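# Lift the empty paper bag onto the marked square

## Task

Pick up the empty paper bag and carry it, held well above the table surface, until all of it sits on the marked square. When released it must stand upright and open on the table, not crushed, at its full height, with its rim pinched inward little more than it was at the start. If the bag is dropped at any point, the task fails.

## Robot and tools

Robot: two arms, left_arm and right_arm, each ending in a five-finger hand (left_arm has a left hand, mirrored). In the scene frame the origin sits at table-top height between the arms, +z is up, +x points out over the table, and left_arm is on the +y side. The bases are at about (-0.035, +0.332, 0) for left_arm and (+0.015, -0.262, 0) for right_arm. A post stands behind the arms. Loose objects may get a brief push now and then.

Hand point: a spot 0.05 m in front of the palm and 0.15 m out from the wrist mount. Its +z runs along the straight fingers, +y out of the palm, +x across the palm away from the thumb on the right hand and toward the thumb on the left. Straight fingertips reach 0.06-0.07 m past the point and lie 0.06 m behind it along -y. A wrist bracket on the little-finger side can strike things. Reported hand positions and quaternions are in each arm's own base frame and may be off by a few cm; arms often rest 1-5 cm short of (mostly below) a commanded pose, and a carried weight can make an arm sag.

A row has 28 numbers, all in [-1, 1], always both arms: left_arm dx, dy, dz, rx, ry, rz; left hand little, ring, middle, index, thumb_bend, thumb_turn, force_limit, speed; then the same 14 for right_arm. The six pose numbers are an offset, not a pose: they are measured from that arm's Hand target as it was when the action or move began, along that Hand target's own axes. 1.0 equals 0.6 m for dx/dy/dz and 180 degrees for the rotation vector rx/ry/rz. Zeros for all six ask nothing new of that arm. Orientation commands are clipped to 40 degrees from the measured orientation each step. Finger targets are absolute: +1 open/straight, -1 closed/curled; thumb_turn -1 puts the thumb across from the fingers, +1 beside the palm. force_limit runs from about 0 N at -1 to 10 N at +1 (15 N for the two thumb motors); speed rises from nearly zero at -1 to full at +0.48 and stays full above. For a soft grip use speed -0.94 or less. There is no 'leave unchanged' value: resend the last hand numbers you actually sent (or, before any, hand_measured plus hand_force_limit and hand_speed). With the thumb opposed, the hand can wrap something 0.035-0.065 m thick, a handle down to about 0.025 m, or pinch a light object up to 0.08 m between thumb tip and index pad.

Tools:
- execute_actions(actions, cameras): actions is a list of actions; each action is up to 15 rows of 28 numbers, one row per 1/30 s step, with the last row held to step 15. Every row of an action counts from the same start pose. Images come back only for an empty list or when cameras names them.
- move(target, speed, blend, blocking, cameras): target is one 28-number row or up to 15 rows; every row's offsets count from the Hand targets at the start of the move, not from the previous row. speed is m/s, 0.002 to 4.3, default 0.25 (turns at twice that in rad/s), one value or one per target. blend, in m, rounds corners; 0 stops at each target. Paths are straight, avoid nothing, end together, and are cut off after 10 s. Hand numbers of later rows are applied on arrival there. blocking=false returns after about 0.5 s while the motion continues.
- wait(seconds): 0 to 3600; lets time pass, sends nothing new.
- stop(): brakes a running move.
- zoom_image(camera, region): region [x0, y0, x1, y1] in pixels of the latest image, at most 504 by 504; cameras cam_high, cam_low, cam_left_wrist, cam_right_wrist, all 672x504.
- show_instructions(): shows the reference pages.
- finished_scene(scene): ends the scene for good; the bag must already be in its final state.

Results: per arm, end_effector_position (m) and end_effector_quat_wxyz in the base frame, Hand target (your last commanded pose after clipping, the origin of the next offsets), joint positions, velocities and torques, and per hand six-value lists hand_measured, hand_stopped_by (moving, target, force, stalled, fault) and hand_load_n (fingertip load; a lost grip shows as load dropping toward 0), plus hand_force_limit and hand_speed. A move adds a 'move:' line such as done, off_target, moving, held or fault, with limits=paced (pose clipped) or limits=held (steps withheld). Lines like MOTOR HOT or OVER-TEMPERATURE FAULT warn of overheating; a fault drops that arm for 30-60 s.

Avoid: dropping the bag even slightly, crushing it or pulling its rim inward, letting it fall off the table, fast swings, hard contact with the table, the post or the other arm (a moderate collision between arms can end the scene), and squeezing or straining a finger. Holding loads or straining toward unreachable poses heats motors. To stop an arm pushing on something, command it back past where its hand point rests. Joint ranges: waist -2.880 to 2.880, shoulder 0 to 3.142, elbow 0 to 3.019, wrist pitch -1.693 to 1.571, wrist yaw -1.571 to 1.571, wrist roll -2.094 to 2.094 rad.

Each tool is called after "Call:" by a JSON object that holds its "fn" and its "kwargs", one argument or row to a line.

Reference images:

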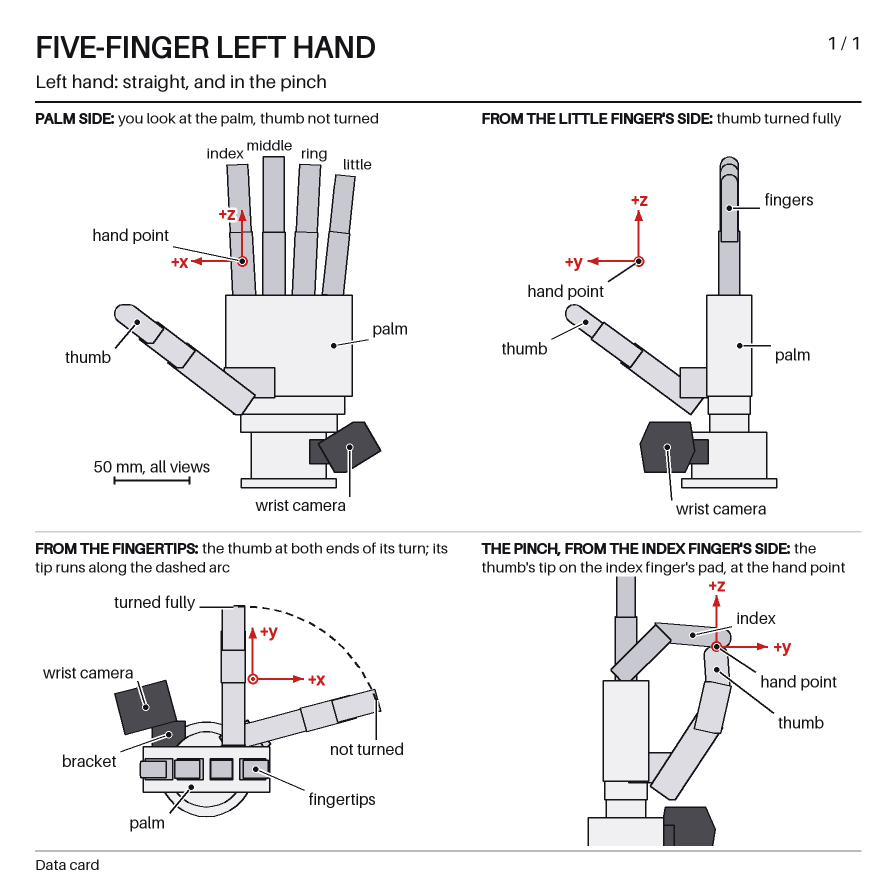

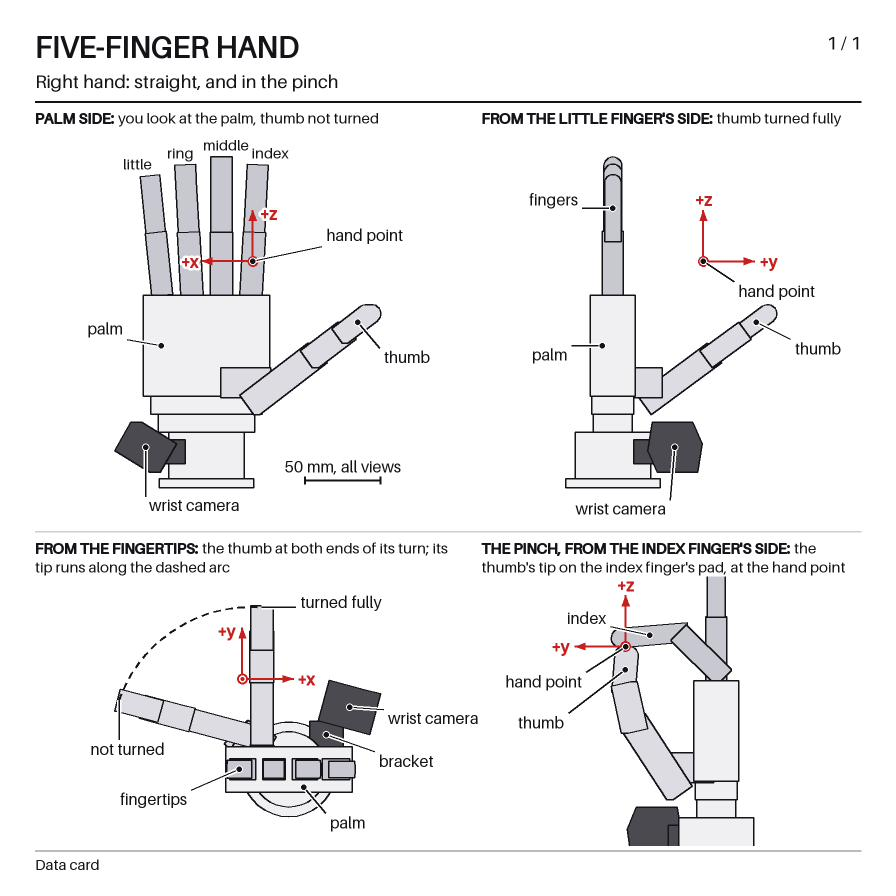

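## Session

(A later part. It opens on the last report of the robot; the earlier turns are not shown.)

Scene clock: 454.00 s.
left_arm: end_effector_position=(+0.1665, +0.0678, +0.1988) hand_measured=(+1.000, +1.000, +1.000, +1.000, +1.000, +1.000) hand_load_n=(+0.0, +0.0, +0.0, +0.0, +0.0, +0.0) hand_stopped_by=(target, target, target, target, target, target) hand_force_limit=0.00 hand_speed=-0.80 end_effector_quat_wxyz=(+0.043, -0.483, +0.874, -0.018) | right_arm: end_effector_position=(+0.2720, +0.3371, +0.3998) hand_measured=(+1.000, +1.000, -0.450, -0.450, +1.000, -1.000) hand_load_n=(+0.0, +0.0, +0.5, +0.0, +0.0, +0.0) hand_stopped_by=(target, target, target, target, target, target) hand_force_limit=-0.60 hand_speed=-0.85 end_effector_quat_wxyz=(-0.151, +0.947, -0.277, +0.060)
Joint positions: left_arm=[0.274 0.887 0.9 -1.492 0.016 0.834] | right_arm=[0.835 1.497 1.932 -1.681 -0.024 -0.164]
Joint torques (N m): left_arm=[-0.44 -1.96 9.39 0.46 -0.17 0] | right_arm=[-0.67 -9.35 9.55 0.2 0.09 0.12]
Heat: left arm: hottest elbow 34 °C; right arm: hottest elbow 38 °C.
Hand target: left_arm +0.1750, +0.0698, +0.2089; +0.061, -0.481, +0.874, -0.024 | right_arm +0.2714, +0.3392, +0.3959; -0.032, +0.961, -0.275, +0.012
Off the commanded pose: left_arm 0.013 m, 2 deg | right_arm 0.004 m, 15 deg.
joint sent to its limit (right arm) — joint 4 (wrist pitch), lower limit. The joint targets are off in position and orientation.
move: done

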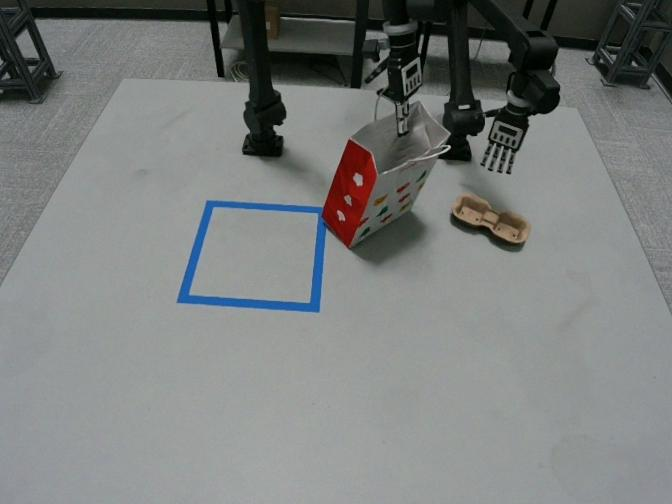

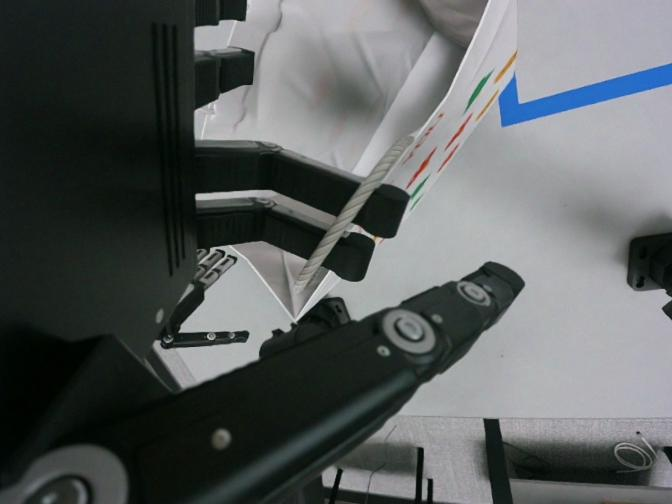

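Call:
{"fn": "move", "kwargs": {
  "target": [0,0,0,0,0,0,1,1,1,1,1,1,0,-0.8,0,0,0,0,0,0,1,1,-0.8,-0.8,1,-1,-0.4,-0.85],
  "cameras": ["cam_high","cam_low","cam_right_wrist"]
}}

Call:
{"fn": "zoom_image", "kwargs": {
  "camera": "cam_right_wrist",
  "region": [180, 0, 540, 350]
}}

Call:
{"fn": "zoom_image", "kwargs": {
  "camera": "cam_high",
  "region": [300, 60, 500, 260]
}}

Scene clock: 461.30 s.
left_arm: end_effector_position=(+0.1665, +0.0678, +0.1988) hand_measured=(+1.000, +1.000, +1.000, +1.000, +1.000, +1.000) hand_load_n=(+0.0, +0.0, +0.0, +0.0, +0.0, +0.0) hand_stopped_by=(target, target, target, target, target, target) hand_force_limit=0.00 hand_speed=-0.80 end_effector_quat_wxyz=(+0.043, -0.483, +0.874, -0.018) | right_arm: end_effector_position=(+0.2730, +0.3363, +0.3998) hand_measured=(+1.000, +1.000, -0.800, -0.800, +1.000, -1.000) hand_load_n=(+0.0, +0.5, +0.0, +0.0, +0.0, +0.0) hand_stopped_by=(target, target, target, target, target, target) hand_force_limit=-0.40 hand_speed=-0.85 end_effector_quat_wxyz=(-0.150, +0.947, -0.278, +0.060)
Joint positions: left_arm=[0.274 0.887 0.9 -1.492 0.016 0.834] | right_arm=[0.832 1.497 1.932 -1.681 -0.024 -0.164]
Joint torques (N m): left_arm=[-0.32 -2.08 9.4 0.44 -0.16 -0.01] | right_arm=[-0.62 -9.35 9.54 0.2 0.08 0.12]
Heat: left arm: hottest elbow 34 °C; right arm: hottest elbow 38 °C.
Hand target: left_arm +0.1750, +0.0698, +0.2089; +0.061, -0.481, +0.874, -0.024 | right_arm +0.2714, +0.3392, +0.3959; -0.032, +0.961, -0.275, +0.012
Off the commanded pose: left_arm 0.013 m, 2 deg | right_arm 0.005 m, 15 deg.
joint sent to its limit (right arm) — joint 4 (wrist pitch), lower limit. The joint targets are off in position and orientation.
move: done

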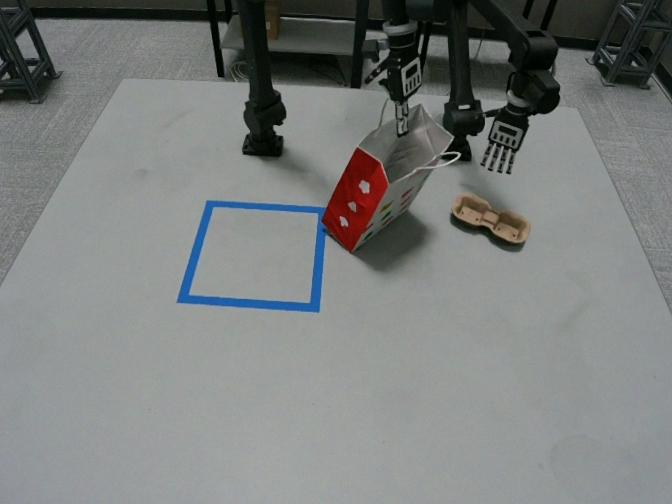

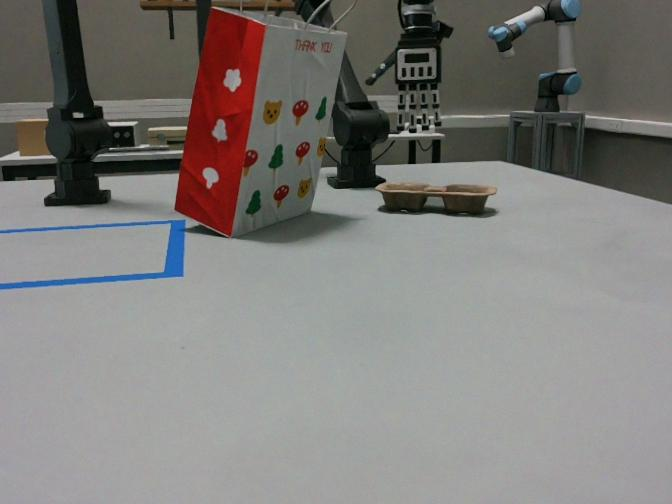

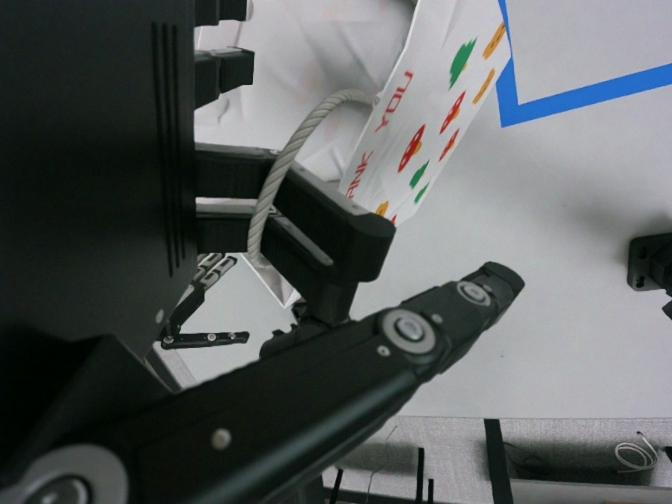

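Scaled by 1.400 from the camera's image (finer frame: 960x720).

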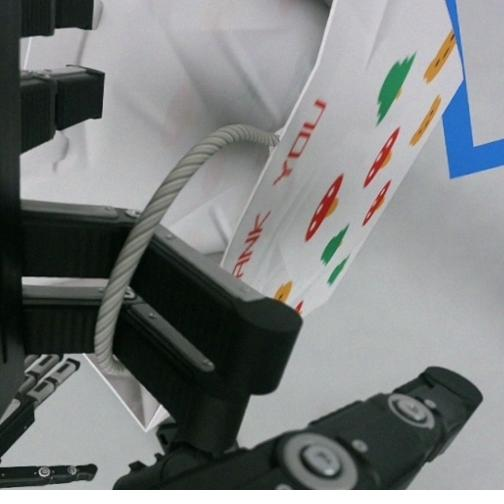

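Scaled by 2.520 from the camera's image (finer frame: 960x720).

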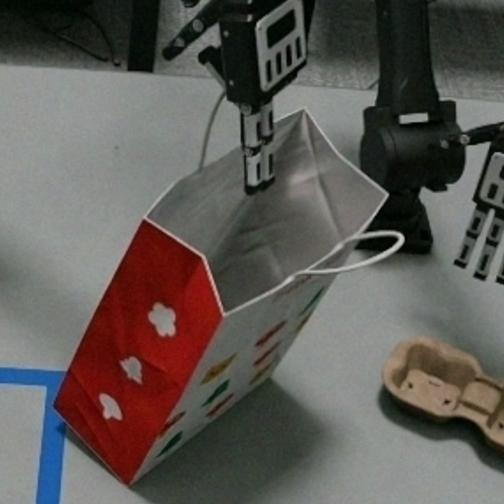

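Call:
{"fn": "move", "kwargs": {
  "target": [0,0,0,0,0,0,1,1,1,1,1,1,0,-0.8,0,0,0,0,0,0,1,1,-1,-1,1,-1,-0.4,-0.85],
  "cameras": ["cam_high","cam_right_wrist"]
}}

Scene clock: 502.40 s.
left_arm: end_effector_position=(+0.1665, +0.0678, +0.1988) hand_measured=(+1.000, +1.000, +1.000, +1.000, +1.000, +1.000) hand_load_n=(+0.0, +0.0, +0.0, +0.0, +0.0, +0.0) hand_stopped_by=(target, target, target, target, target, target) hand_force_limit=0.00 hand_speed=-0.80 end_effector_quat_wxyz=(+0.043, -0.483, +0.874, -0.018) | right_arm: end_effector_position=(+0.2730, +0.3363, +0.3998) hand_measured=(+1.000, +1.000, -1.000, -1.000, +1.000, -1.000) hand_load_n=(+0.0, +0.0, +0.0, +0.0, +0.0, +0.0) hand_stopped_by=(target, target, target, target, target, target) hand_force_limit=-0.40 hand_speed=-0.85 end_effector_quat_wxyz=(-0.150, +0.947, -0.278, +0.060)
Joint positions: left_arm=[0.274 0.887 0.9 -1.492 0.016 0.834] | right_arm=[0.832 1.497 1.932 -1.681 -0.024 -0.164]
Joint torques (N m): left_arm=[-0.38 -2.02 9.43 0.44 -0.16 0] | right_arm=[-0.62 -9.35 9.55 0.2 0.08 0.12]
Heat: left arm: hottest elbow 35 °C; right arm: hottest elbow 38 °C.
Hand target: left_arm +0.1750, +0.0698, +0.2089; +0.061, -0.481, +0.874, -0.024 | right_arm +0.2714, +0.3392, +0.3959; -0.032, +0.961, -0.275, +0.012
Off the commanded pose: left_arm 0.013 m, 2 deg | right_arm 0.005 m, 15 deg.
joint sent to its limit (right arm) — joint 4 (wrist pitch), lower limit. The joint targets are off in position and orientation.
move: done

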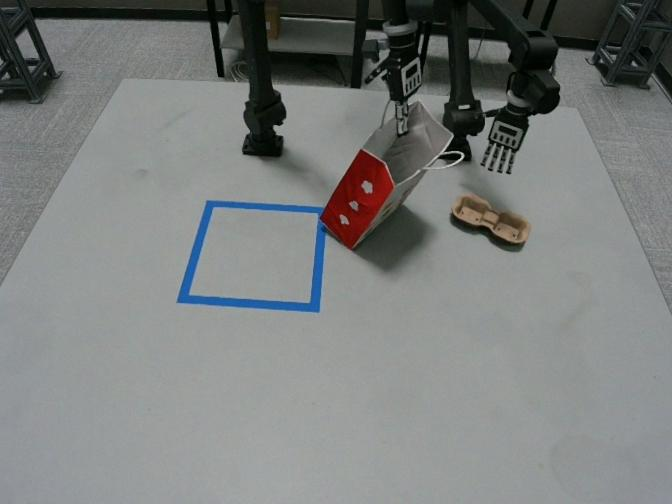

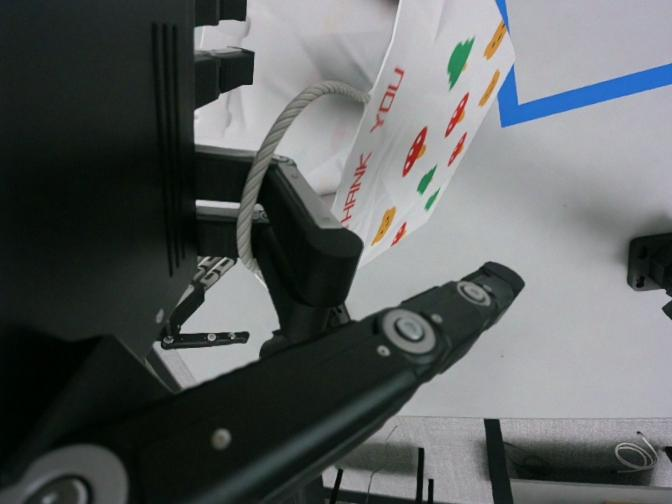

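Call:
{"fn": "move", "kwargs": {
  "target": [
    [0,0,0,0,0,0,1,1,1,1,1,1,0,-0.8,0.0025,0.066,-0.021,0,0,0,1,1,-1,-1,1,-1,-0.4,-0.85],
    [0,0,0,0,0,0,1,1,1,1,1,1,0,-0.8,0.0033,0.0557,-0.171,0,0,0,1,1,-1,-1,1,-1,-0.4,-0.85]
  ],
  "speed": 0.05,
  "blend": 0.01,
  "cameras": ["cam_high","cam_low","cam_right_wrist"]
}}

Scene clock: 515.60 s.
left_arm: end_effector_position=(+0.1665, +0.0678, +0.1988) hand_measured=(+1.000, +1.000, +1.000, +1.000, +1.000, +1.000) hand_load_n=(+0.0, +0.0, +0.0, +0.0, +0.0, +0.0) hand_stopped_by=(target, target, target, target, target, target) hand_force_limit=0.00 hand_speed=-0.80 end_effector_quat_wxyz=(+0.043, -0.483, +0.874, -0.018) | right_arm: end_effector_position=(+0.2500, +0.3114, +0.4712) hand_measured=(+1.000, +1.000, -1.000, -1.000, +1.000, -1.000) hand_load_n=(+0.0, +0.0, +0.0, +0.0, +0.0, +0.0) hand_stopped_by=(target, target, target, target, target, target) hand_force_limit=-0.40 hand_speed=-0.85 end_effector_quat_wxyz=(-0.233, +0.929, -0.273, +0.095)
Joint positions: left_arm=[0.274 0.887 0.9 -1.492 0.016 0.834] | right_arm=[0.827 1.371 1.989 -1.681 -0.035 -0.164]
Joint torques (N m): left_arm=[-0.38 -1.96 9.39 0.46 -0.16 0] | right_arm=[-2.26 -9 13.26 0.54 -0.11 0]
Heat: left arm: hottest elbow 35 °C; right arm: hottest elbow 38 °C.
Hand target: left_arm +0.1750, +0.0698, +0.2089; +0.061, -0.481, +0.874, -0.024 | right_arm +0.2513, +0.3042, +0.4961; -0.032, +0.961, -0.275, +0.012
Off the commanded pose: left_arm 0.013 m, 2 deg | right_arm 0.026 m, 25 deg.
joint sent to its limit (right arm) — joint 4 (wrist pitch), lower limit. The joint targets are off in position and orientation.
move: off_target (right_arm)

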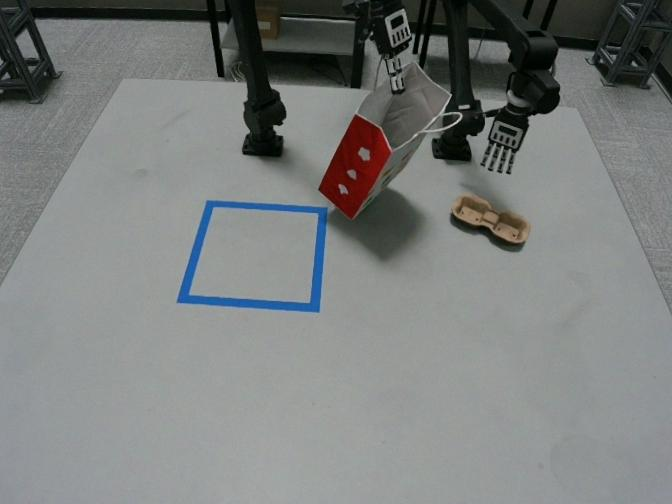

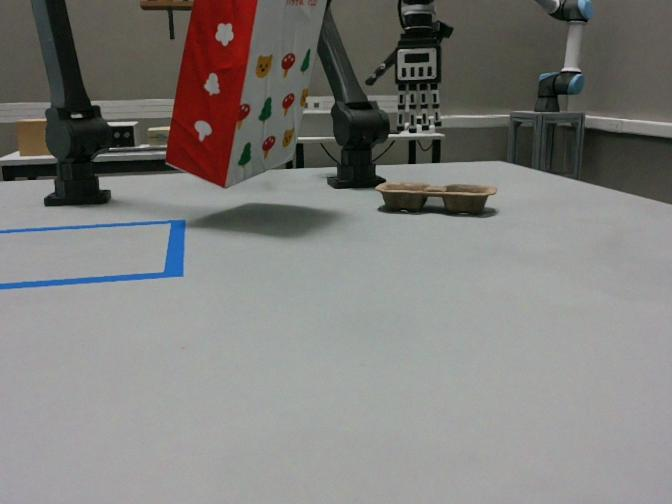

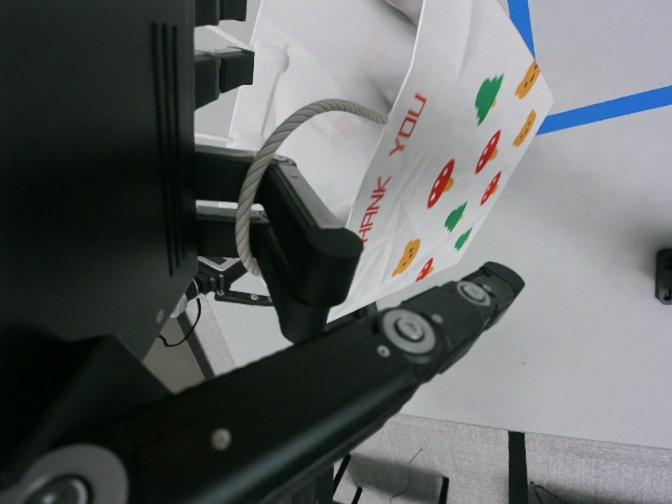

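Call:
{"fn": "move", "kwargs": {
  "target": [
    [0,0,0,0,0,0,1,1,1,1,1,1,0,-0.8,0.274,0.031,-0.032,0,0,0.16,1,1,-1,-1,1,-1,-0.4,-0.85],
    [0,0,0,0,0,0,1,1,1,1,1,1,0,-0.8,0.515,0.1435,-0.022,0,0,0.322,1,1,-1,-1,1,-1,-0.4,-0.85]
  ],
  "speed": 0.09,
  "blend": 0.04,
  "cameras": ["cam_high","cam_low","cam_right_wrist"]
}}

Scene clock: 534.83 s.
left_arm: end_effector_position=(+0.1665, +0.0678, +0.1988) hand_measured=(+1.000, +1.000, +1.000, +1.000, +1.000, +1.000) hand_load_n=(+0.0, +0.0, +0.0, +0.0, +0.0, +0.0) hand_stopped_by=(target, target, target, target, target, target) hand_force_limit=0.00 hand_speed=-0.80 end_effector_quat_wxyz=(+0.043, -0.483, +0.874, -0.018) | right_arm: end_effector_position=(+0.4621, +0.0663, +0.4911) hand_measured=(+1.000, +1.000, -1.000, -1.000, +1.000, -1.000) hand_load_n=(+0.0, +0.0, +0.0, +0.0, +0.0, +0.0) hand_stopped_by=(target, target, target, target, target, target) hand_force_limit=-0.40 hand_speed=-0.85 end_effector_quat_wxyz=(-0.235, +0.674, -0.686, +0.145)
Joint positions: left_arm=[0.274 0.887 0.9 -1.492 0.016 0.834] | right_arm=[0.025 1.528 2.188 -1.681 -0.105 0.072]
Joint torques (N m): left_arm=[-0.38 -2.02 9.4 0.43 -0.16 0] | right_arm=[-2.02 -8.94 13.11 0.59 -0.22 0.31]
Heat: left arm: hottest elbow 35 °C; right arm: hottest elbow 39 °C.
Hand target: left_arm +0.1750, +0.0698, +0.2089; +0.061, -0.481, +0.874, -0.024 | right_arm +0.4675, +0.0670, +0.5048; -0.034, +0.707, -0.706, -0.005
Off the commanded pose: left_arm 0.013 m, 2 deg | right_arm 0.015 m, 29 deg.
joint sent to its limit (right arm) — joint 4 (wrist pitch), lower limit. The joint targets are off in position and orientation.
move: off_target (right_arm)

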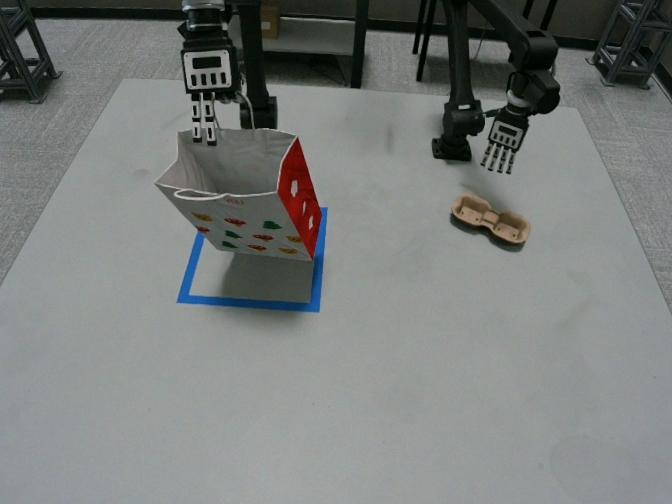

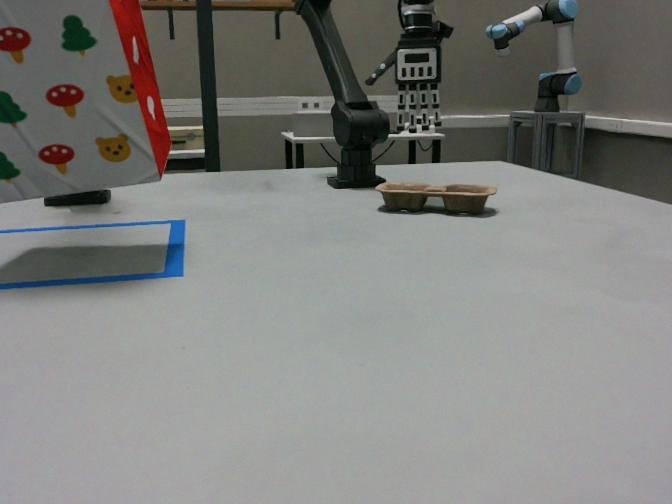

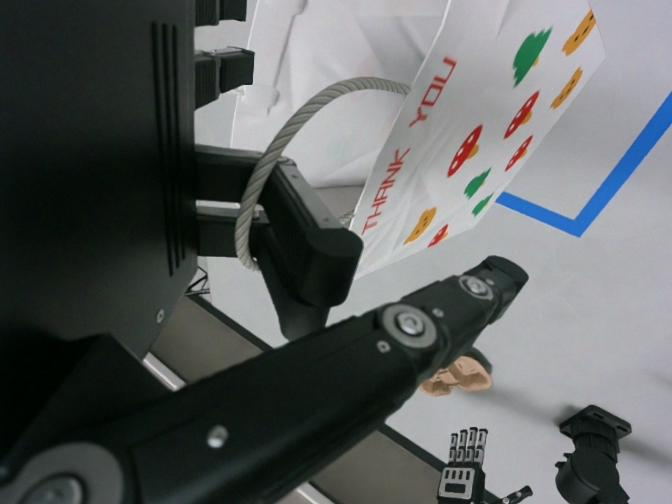

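Call:
{"fn": "zoom_image", "kwargs": {
  "camera": "cam_high",
  "region": [140, 60, 360, 320]
}}

Call:
{"fn": "zoom_image", "kwargs": {
  "camera": "cam_low",
  "region": [0, 0, 300, 300]
}}

Scaled by 1.938 from the camera's image (finer frame: 960x720).

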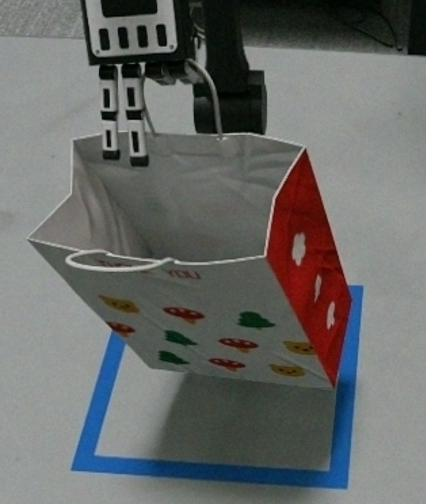

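Scaled by 1.680 from the camera's image (finer frame: 960x720).

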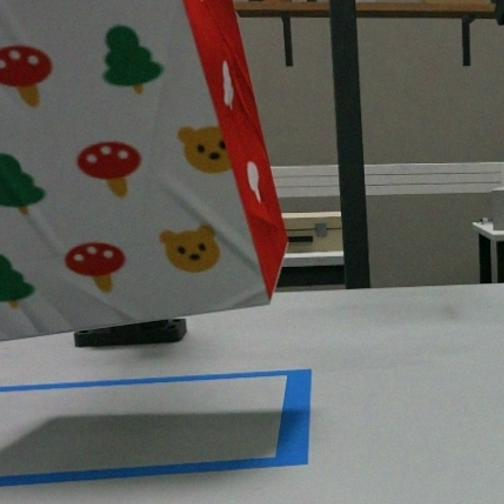

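Call:
{"fn": "move", "kwargs": {
  "target": [0,0,0,0,0,0,1,1,1,1,1,1,0,-0.8,0,0,0,0.1535,0.0172,-0.0041,1,1,-1,-1,1,-1,-0.4,-0.85],
  "speed": 0.06,
  "cameras": ["cam_high","cam_low","cam_right_wrist"]
}}

Call:
{"fn": "zoom_image", "kwargs": {
  "camera": "cam_high",
  "region": [140, 60, 360, 320]
}}

Scene clock: 571.23 s.
left_arm: end_effector_position=(+0.1665, +0.0678, +0.1988) hand_measured=(+1.000, +1.000, +1.000, +1.000, +1.000, +1.000) hand_load_n=(+0.0, +0.0, +0.0, +0.0, +0.0, +0.0) hand_stopped_by=(target, target, target, target, target, target) hand_force_limit=0.00 hand_speed=-0.80 end_effector_quat_wxyz=(+0.043, -0.483, +0.874, -0.018) | right_arm: end_effector_position=(+0.4633, +0.0651, +0.4917) hand_measured=(+1.000, +1.000, -1.000, -1.000, +1.000, -1.000) hand_load_n=(+0.0, +0.0, +0.0, +0.5, +0.0, +0.0) hand_stopped_by=(target, target, target, target, target, target) hand_force_limit=-0.40 hand_speed=-0.85 end_effector_quat_wxyz=(-0.201, +0.678, -0.681, +0.193)
Joint positions: left_arm=[0.274 0.887 0.9 -1.492 0.016 0.834] | right_arm=[0.078 1.528 2.202 -1.681 0.031 0.074]
Joint torques (N m): left_arm=[-0.38 -2.08 9.42 0.46 -0.16 0] | right_arm=[-0.67 -8.94 13.04 0.62 0.13 0.05]
Heat: left arm: hottest elbow 35 °C; right arm: hottest elbow 40 °C.
Hand target: left_arm +0.1750, +0.0698, +0.2089; +0.061, -0.481, +0.874, -0.024 | right_arm +0.4675, +0.0670, +0.5048; -0.183, +0.683, -0.683, +0.183
Off the commanded pose: left_arm 0.013 m, 2 deg | right_arm 0.014 m, 3 deg.
joint sent to its limit (right arm) — joint 4 (wrist pitch), lower limit. The joint targets are off in position and orientation.
move: off_target (right_arm)

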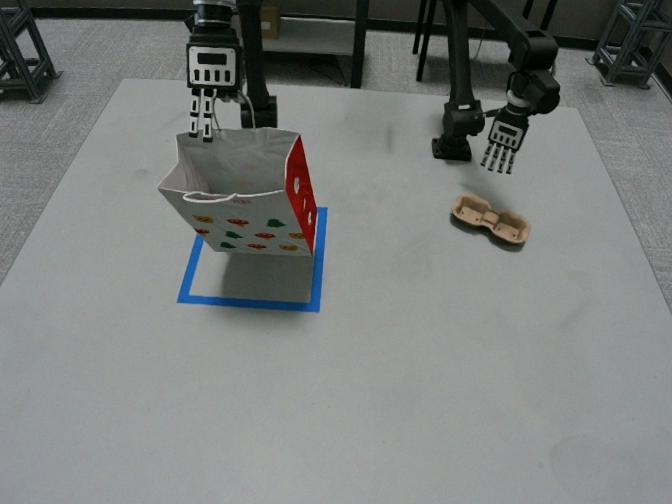

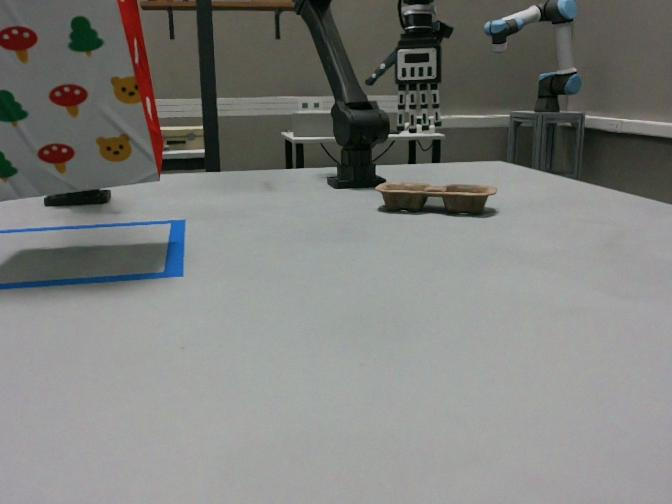

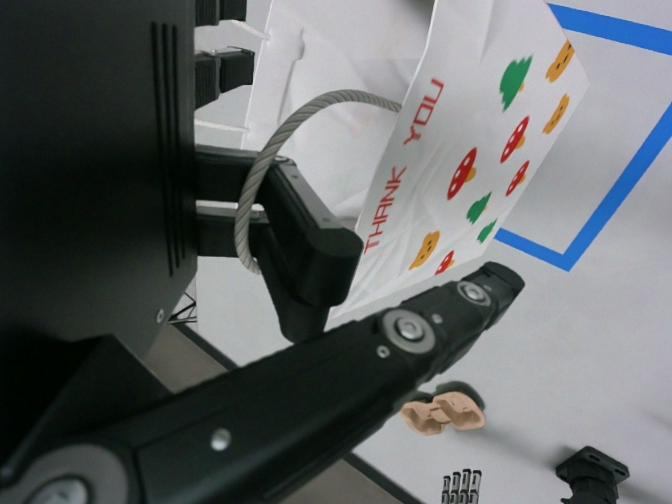

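Scaled by 1.938 from the camera's image (finer frame: 960x720).

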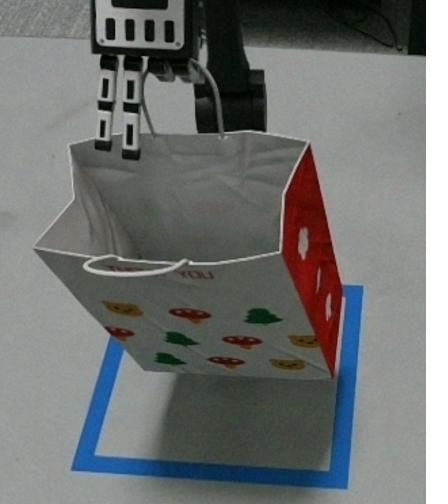

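Call:
{"fn": "move", "kwargs": {
  "target": [0,0,0,0,0,0,1,1,1,1,1,1,0,-0.8,0.05,0.05,0.0866,-0.0556,0,0,1,1,-1,-1,1,-1,-0.4,-0.85],
  "speed": 0.05,
  "cameras": ["cam_high","cam_low","cam_right_wrist"]
}}

Call:
{"fn": "zoom_image", "kwargs": {
  "camera": "cam_high",
  "region": [140, 60, 360, 320]
}}

Scene clock: 585.30 s.
left_arm: end_effector_position=(+0.1665, +0.0678, +0.1988) hand_measured=(+1.000, +1.000, +1.000, +1.000, +1.000, +1.000) hand_load_n=(+0.0, +0.0, +0.0, +0.0, +0.0, +0.0) hand_stopped_by=(target, target, target, target, target, target) hand_force_limit=0.00 hand_speed=-0.80 end_effector_quat_wxyz=(+0.043, -0.483, +0.874, -0.018) | right_arm: end_effector_position=(+0.4646, +0.0400, +0.4499) hand_measured=(+1.000, +1.000, -1.000, -1.000, +1.000, -1.000) hand_load_n=(+0.0, +0.0, +0.0, +0.0, -0.5, +0.0) hand_stopped_by=(target, target, target, target, target, target) hand_force_limit=-0.40 hand_speed=-0.85 end_effector_quat_wxyz=(-0.164, +0.682, -0.695, +0.157)
Joint positions: left_arm=[0.274 0.887 0.9 -1.492 0.016 0.834] | right_arm=[0.017 1.539 2.107 -1.681 0.002 0.036]
Joint torques (N m): left_arm=[-0.38 -2.02 9.4 0.46 -0.16 0] | right_arm=[-2.2 -9.41 9.36 0.46 -0.08 -0.11]
Heat: left arm: hottest elbow 35 °C; right arm: hottest elbow 41 °C.
Hand target: left_arm +0.1750, +0.0698, +0.2089; +0.061, -0.481, +0.874, -0.024 | right_arm +0.4674, +0.0370, +0.4448; -0.122, +0.696, -0.696, +0.122
Off the commanded pose: left_arm 0.013 m, 2 deg | right_arm 0.007 m, 6 deg.
joint sent to its limit (right arm) — joint 4 (wrist pitch), lower limit. The joint targets are off in position and orientation.
move: off_target (right_arm)

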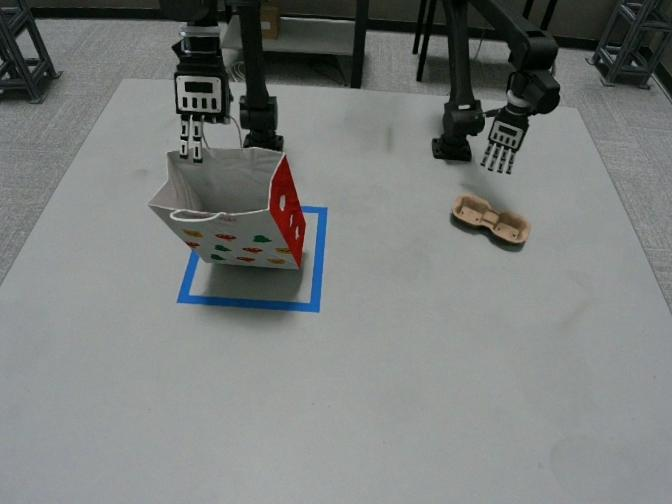

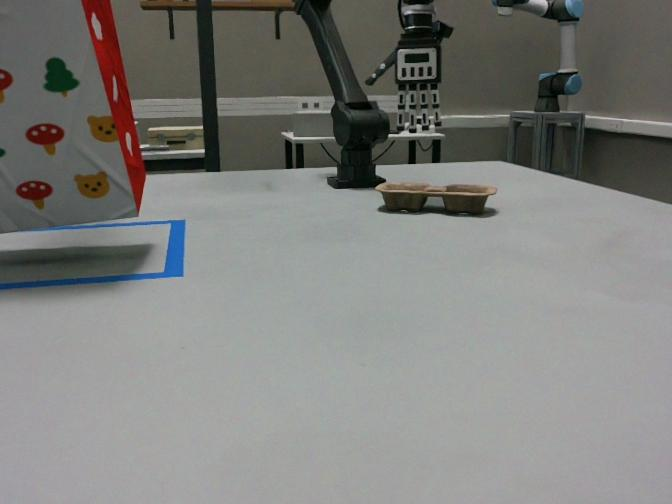

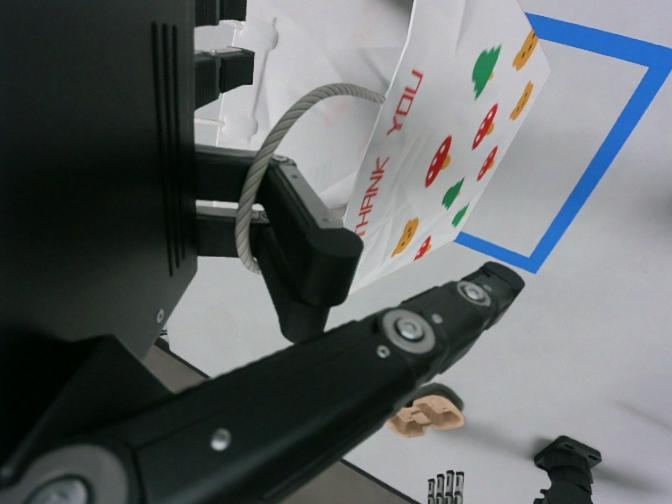

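Scaled by 1.938 from the camera's image (finer frame: 960x720).

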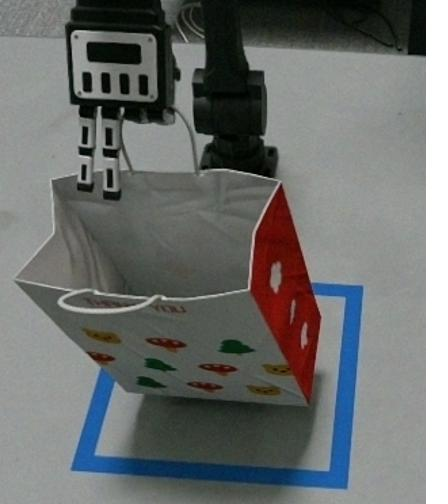

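Call:
{"fn": "move", "kwargs": {
  "target": [0,0,0,0,0,0,1,1,1,1,1,1,0,-0.8,0,0.0255,0.0705,0,0,0,1,1,-1,-1,1,-1,-0.4,-0.85],
  "speed": 0.04,
  "cameras": ["cam_high","cam_low","cam_right_wrist"]
}}

Call:
{"fn": "zoom_image", "kwargs": {
  "camera": "cam_high",
  "region": [140, 60, 360, 320]
}}

Call:
{"fn": "zoom_image", "kwargs": {
  "camera": "cam_low",
  "region": [0, 50, 300, 350]
}}

Scene clock: 594.73 s.
left_arm: end_effector_position=(+0.1665, +0.0678, +0.1988) hand_measured=(+1.000, +1.000, +1.000, +1.000, +1.000, +1.000) hand_load_n=(+0.0, +0.0, +0.0, +0.0, +0.0, +0.0) hand_stopped_by=(target, target, target, target, target, target) hand_force_limit=0.00 hand_speed=-0.80 end_effector_quat_wxyz=(+0.043, -0.483, +0.874, -0.018) | right_arm: end_effector_position=(+0.4586, +0.0443, +0.4052) hand_measured=(+1.000, +1.000, -1.000, -1.000, +1.000, -1.000) hand_load_n=(+0.0, +0.0, +0.0, +0.0, +0.0, +0.0) hand_stopped_by=(target, target, target, target, target, target) hand_force_limit=-0.40 hand_speed=-0.85 end_effector_quat_wxyz=(-0.124, +0.694, -0.700, +0.117)
Joint positions: left_arm=[0.274 0.887 0.9 -1.492 0.016 0.834] | right_arm=[0.026 1.549 2.002 -1.681 0.001 0.034]
Joint torques (N m): left_arm=[-0.38 -2.02 9.4 0.46 -0.16 0] | right_arm=[-1.9 -9.76 9.65 1.2 0.07 -0.11]
Heat: left arm: hottest elbow 35 °C; right arm: hottest elbow 40 °C.
Hand target: left_arm +0.1750, +0.0698, +0.2089; +0.061, -0.481, +0.874, -0.024 | right_arm +0.4674, +0.0370, +0.3998; -0.122, +0.696, -0.696, +0.122
Off the commanded pose: left_arm 0.013 m, 2 deg | right_arm 0.013 m, 1 deg.
move: off_target (right_arm)

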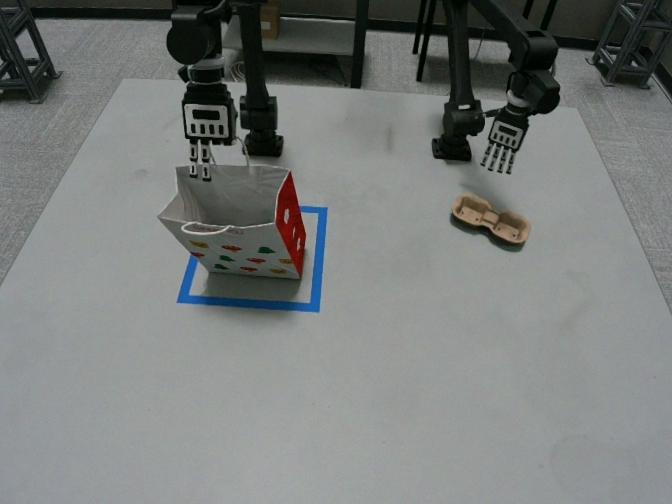

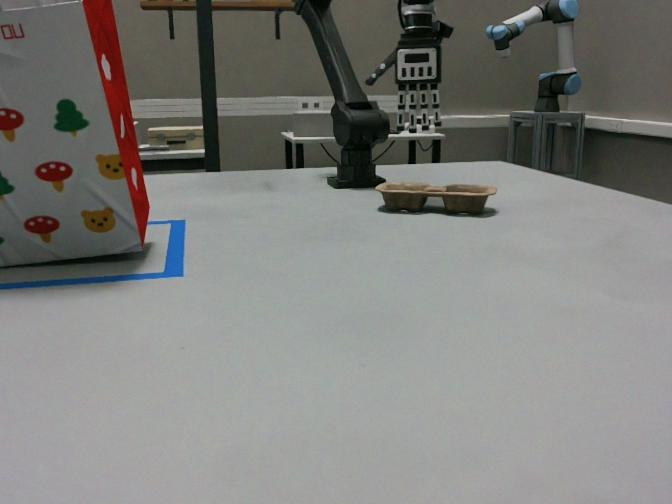

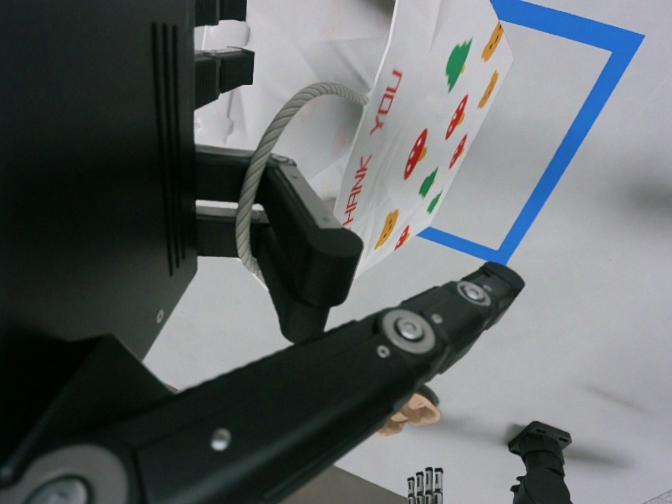

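Scaled by 1.938 from the camera's image (finer frame: 960x720).

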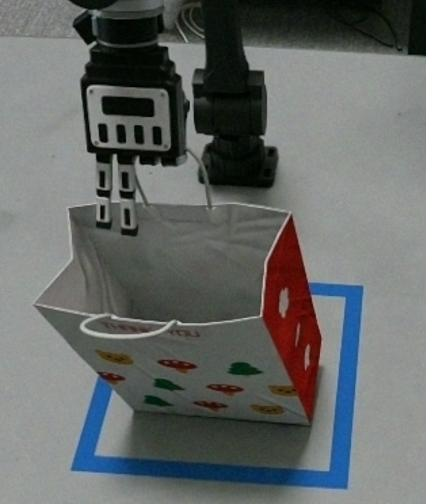

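Scaled by 1.680 from the camera's image (finer frame: 960x720).

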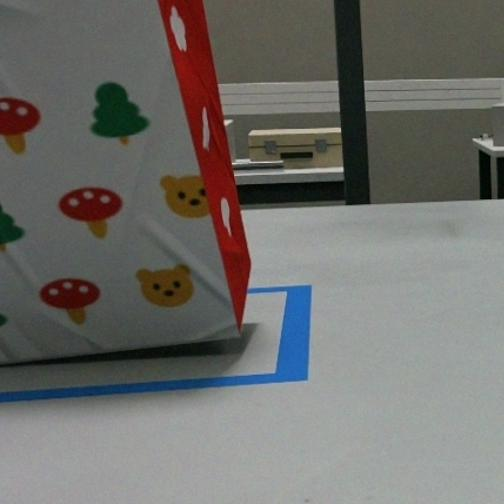

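Call:
{"fn": "move", "kwargs": {
  "target": [0,0,0,0,0,0,1,1,1,1,1,1,0,-0.8,0,0.0085,0.0235,0,0,0,1,1,-1,-1,1,-1,-0.4,-0.85],
  "speed": 0.03,
  "cameras": ["cam_high","cam_low","cam_right_wrist"]
}}

Call:
{"fn": "zoom_image", "kwargs": {
  "camera": "cam_high",
  "region": [140, 60, 360, 320]
}}

Call:
{"fn": "zoom_image", "kwargs": {
  "camera": "cam_low",
  "region": [0, 50, 300, 350]
}}

Scene clock: 606.53 s.
left_arm: end_effector_position=(+0.1665, +0.0678, +0.1988) hand_measured=(+1.000, +1.000, +1.000, +1.000, +1.000, +1.000) hand_load_n=(+0.0, +0.0, +0.0, +0.0, +0.0, +0.0) hand_stopped_by=(target, target, target, target, target, target) hand_force_limit=0.00 hand_speed=-0.80 end_effector_quat_wxyz=(+0.043, -0.483, +0.874, -0.018) | right_arm: end_effector_position=(+0.4634, +0.0445, +0.3827) hand_measured=(+1.000, +1.000, -1.000, -1.000, +1.000, -1.000) hand_load_n=(+0.0, -0.5, +0.0, +0.0, +0.0, +0.0) hand_stopped_by=(target, target, target, target, target, target) hand_force_limit=-0.40 hand_speed=-0.85 end_effector_quat_wxyz=(-0.117, +0.695, -0.701, +0.111)
Joint positions: left_arm=[0.274 0.887 0.9 -1.492 0.016 0.834] | right_arm=[0.026 1.549 1.94 -1.636 0.001 0.034]
Joint torques (N m): left_arm=[-0.32 -2.08 9.42 0.47 -0.16 -0.01] | right_arm=[-1.9 -11.34 9.72 1.2 0.08 -0.11]
Heat: left arm: hottest elbow 35 °C; right arm: hottest elbow 39 °C.
Hand target: left_arm +0.1750, +0.0698, +0.2089; +0.061, -0.481, +0.874, -0.024 | right_arm +0.4674, +0.0370, +0.3849; -0.122, +0.696, -0.696, +0.122
Off the commanded pose: left_arm 0.013 m, 2 deg | right_arm 0.009 m, 1 deg.
move: done

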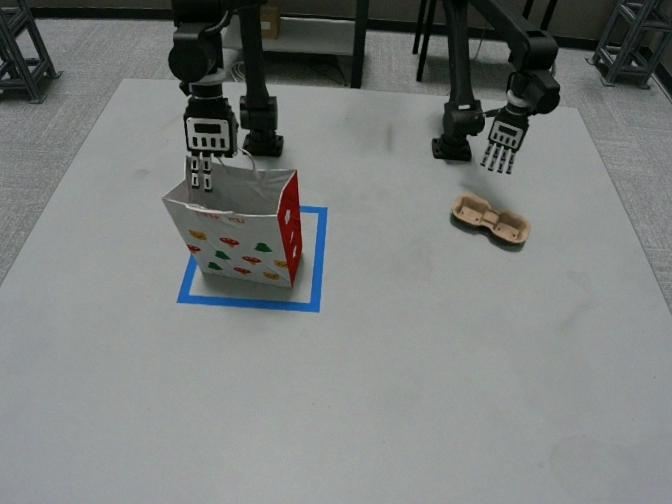

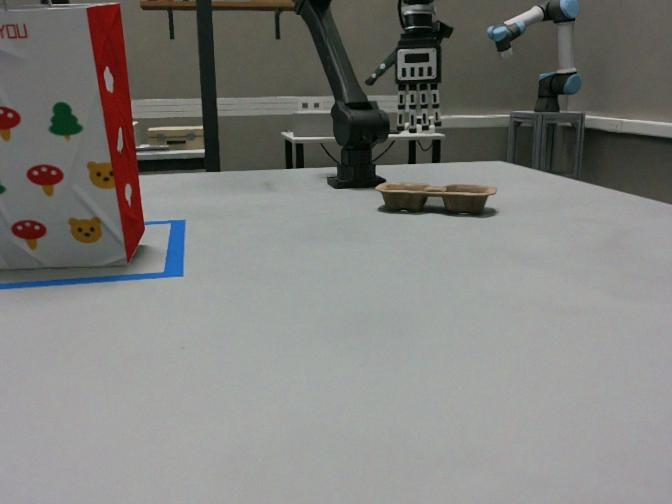

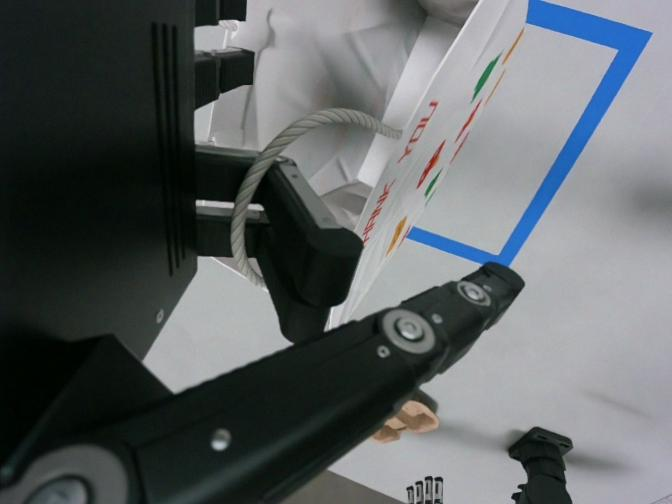

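Scaled by 1.938 from the camera's image (finer frame: 960x720).

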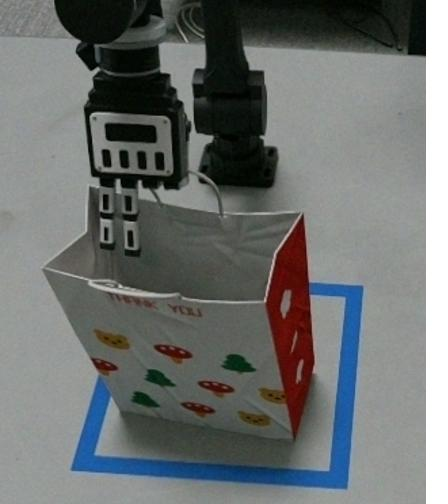

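Scaled by 1.680 from the camera's image (finer frame: 960x720).

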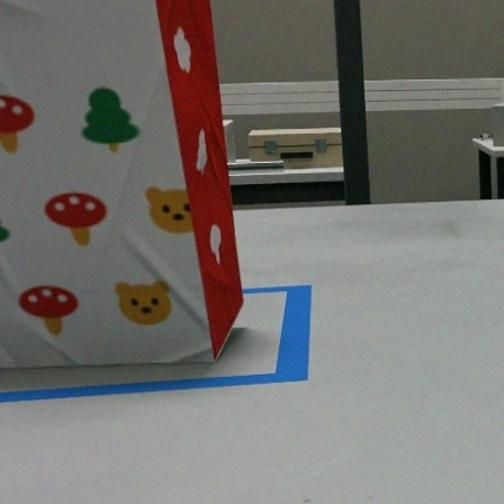

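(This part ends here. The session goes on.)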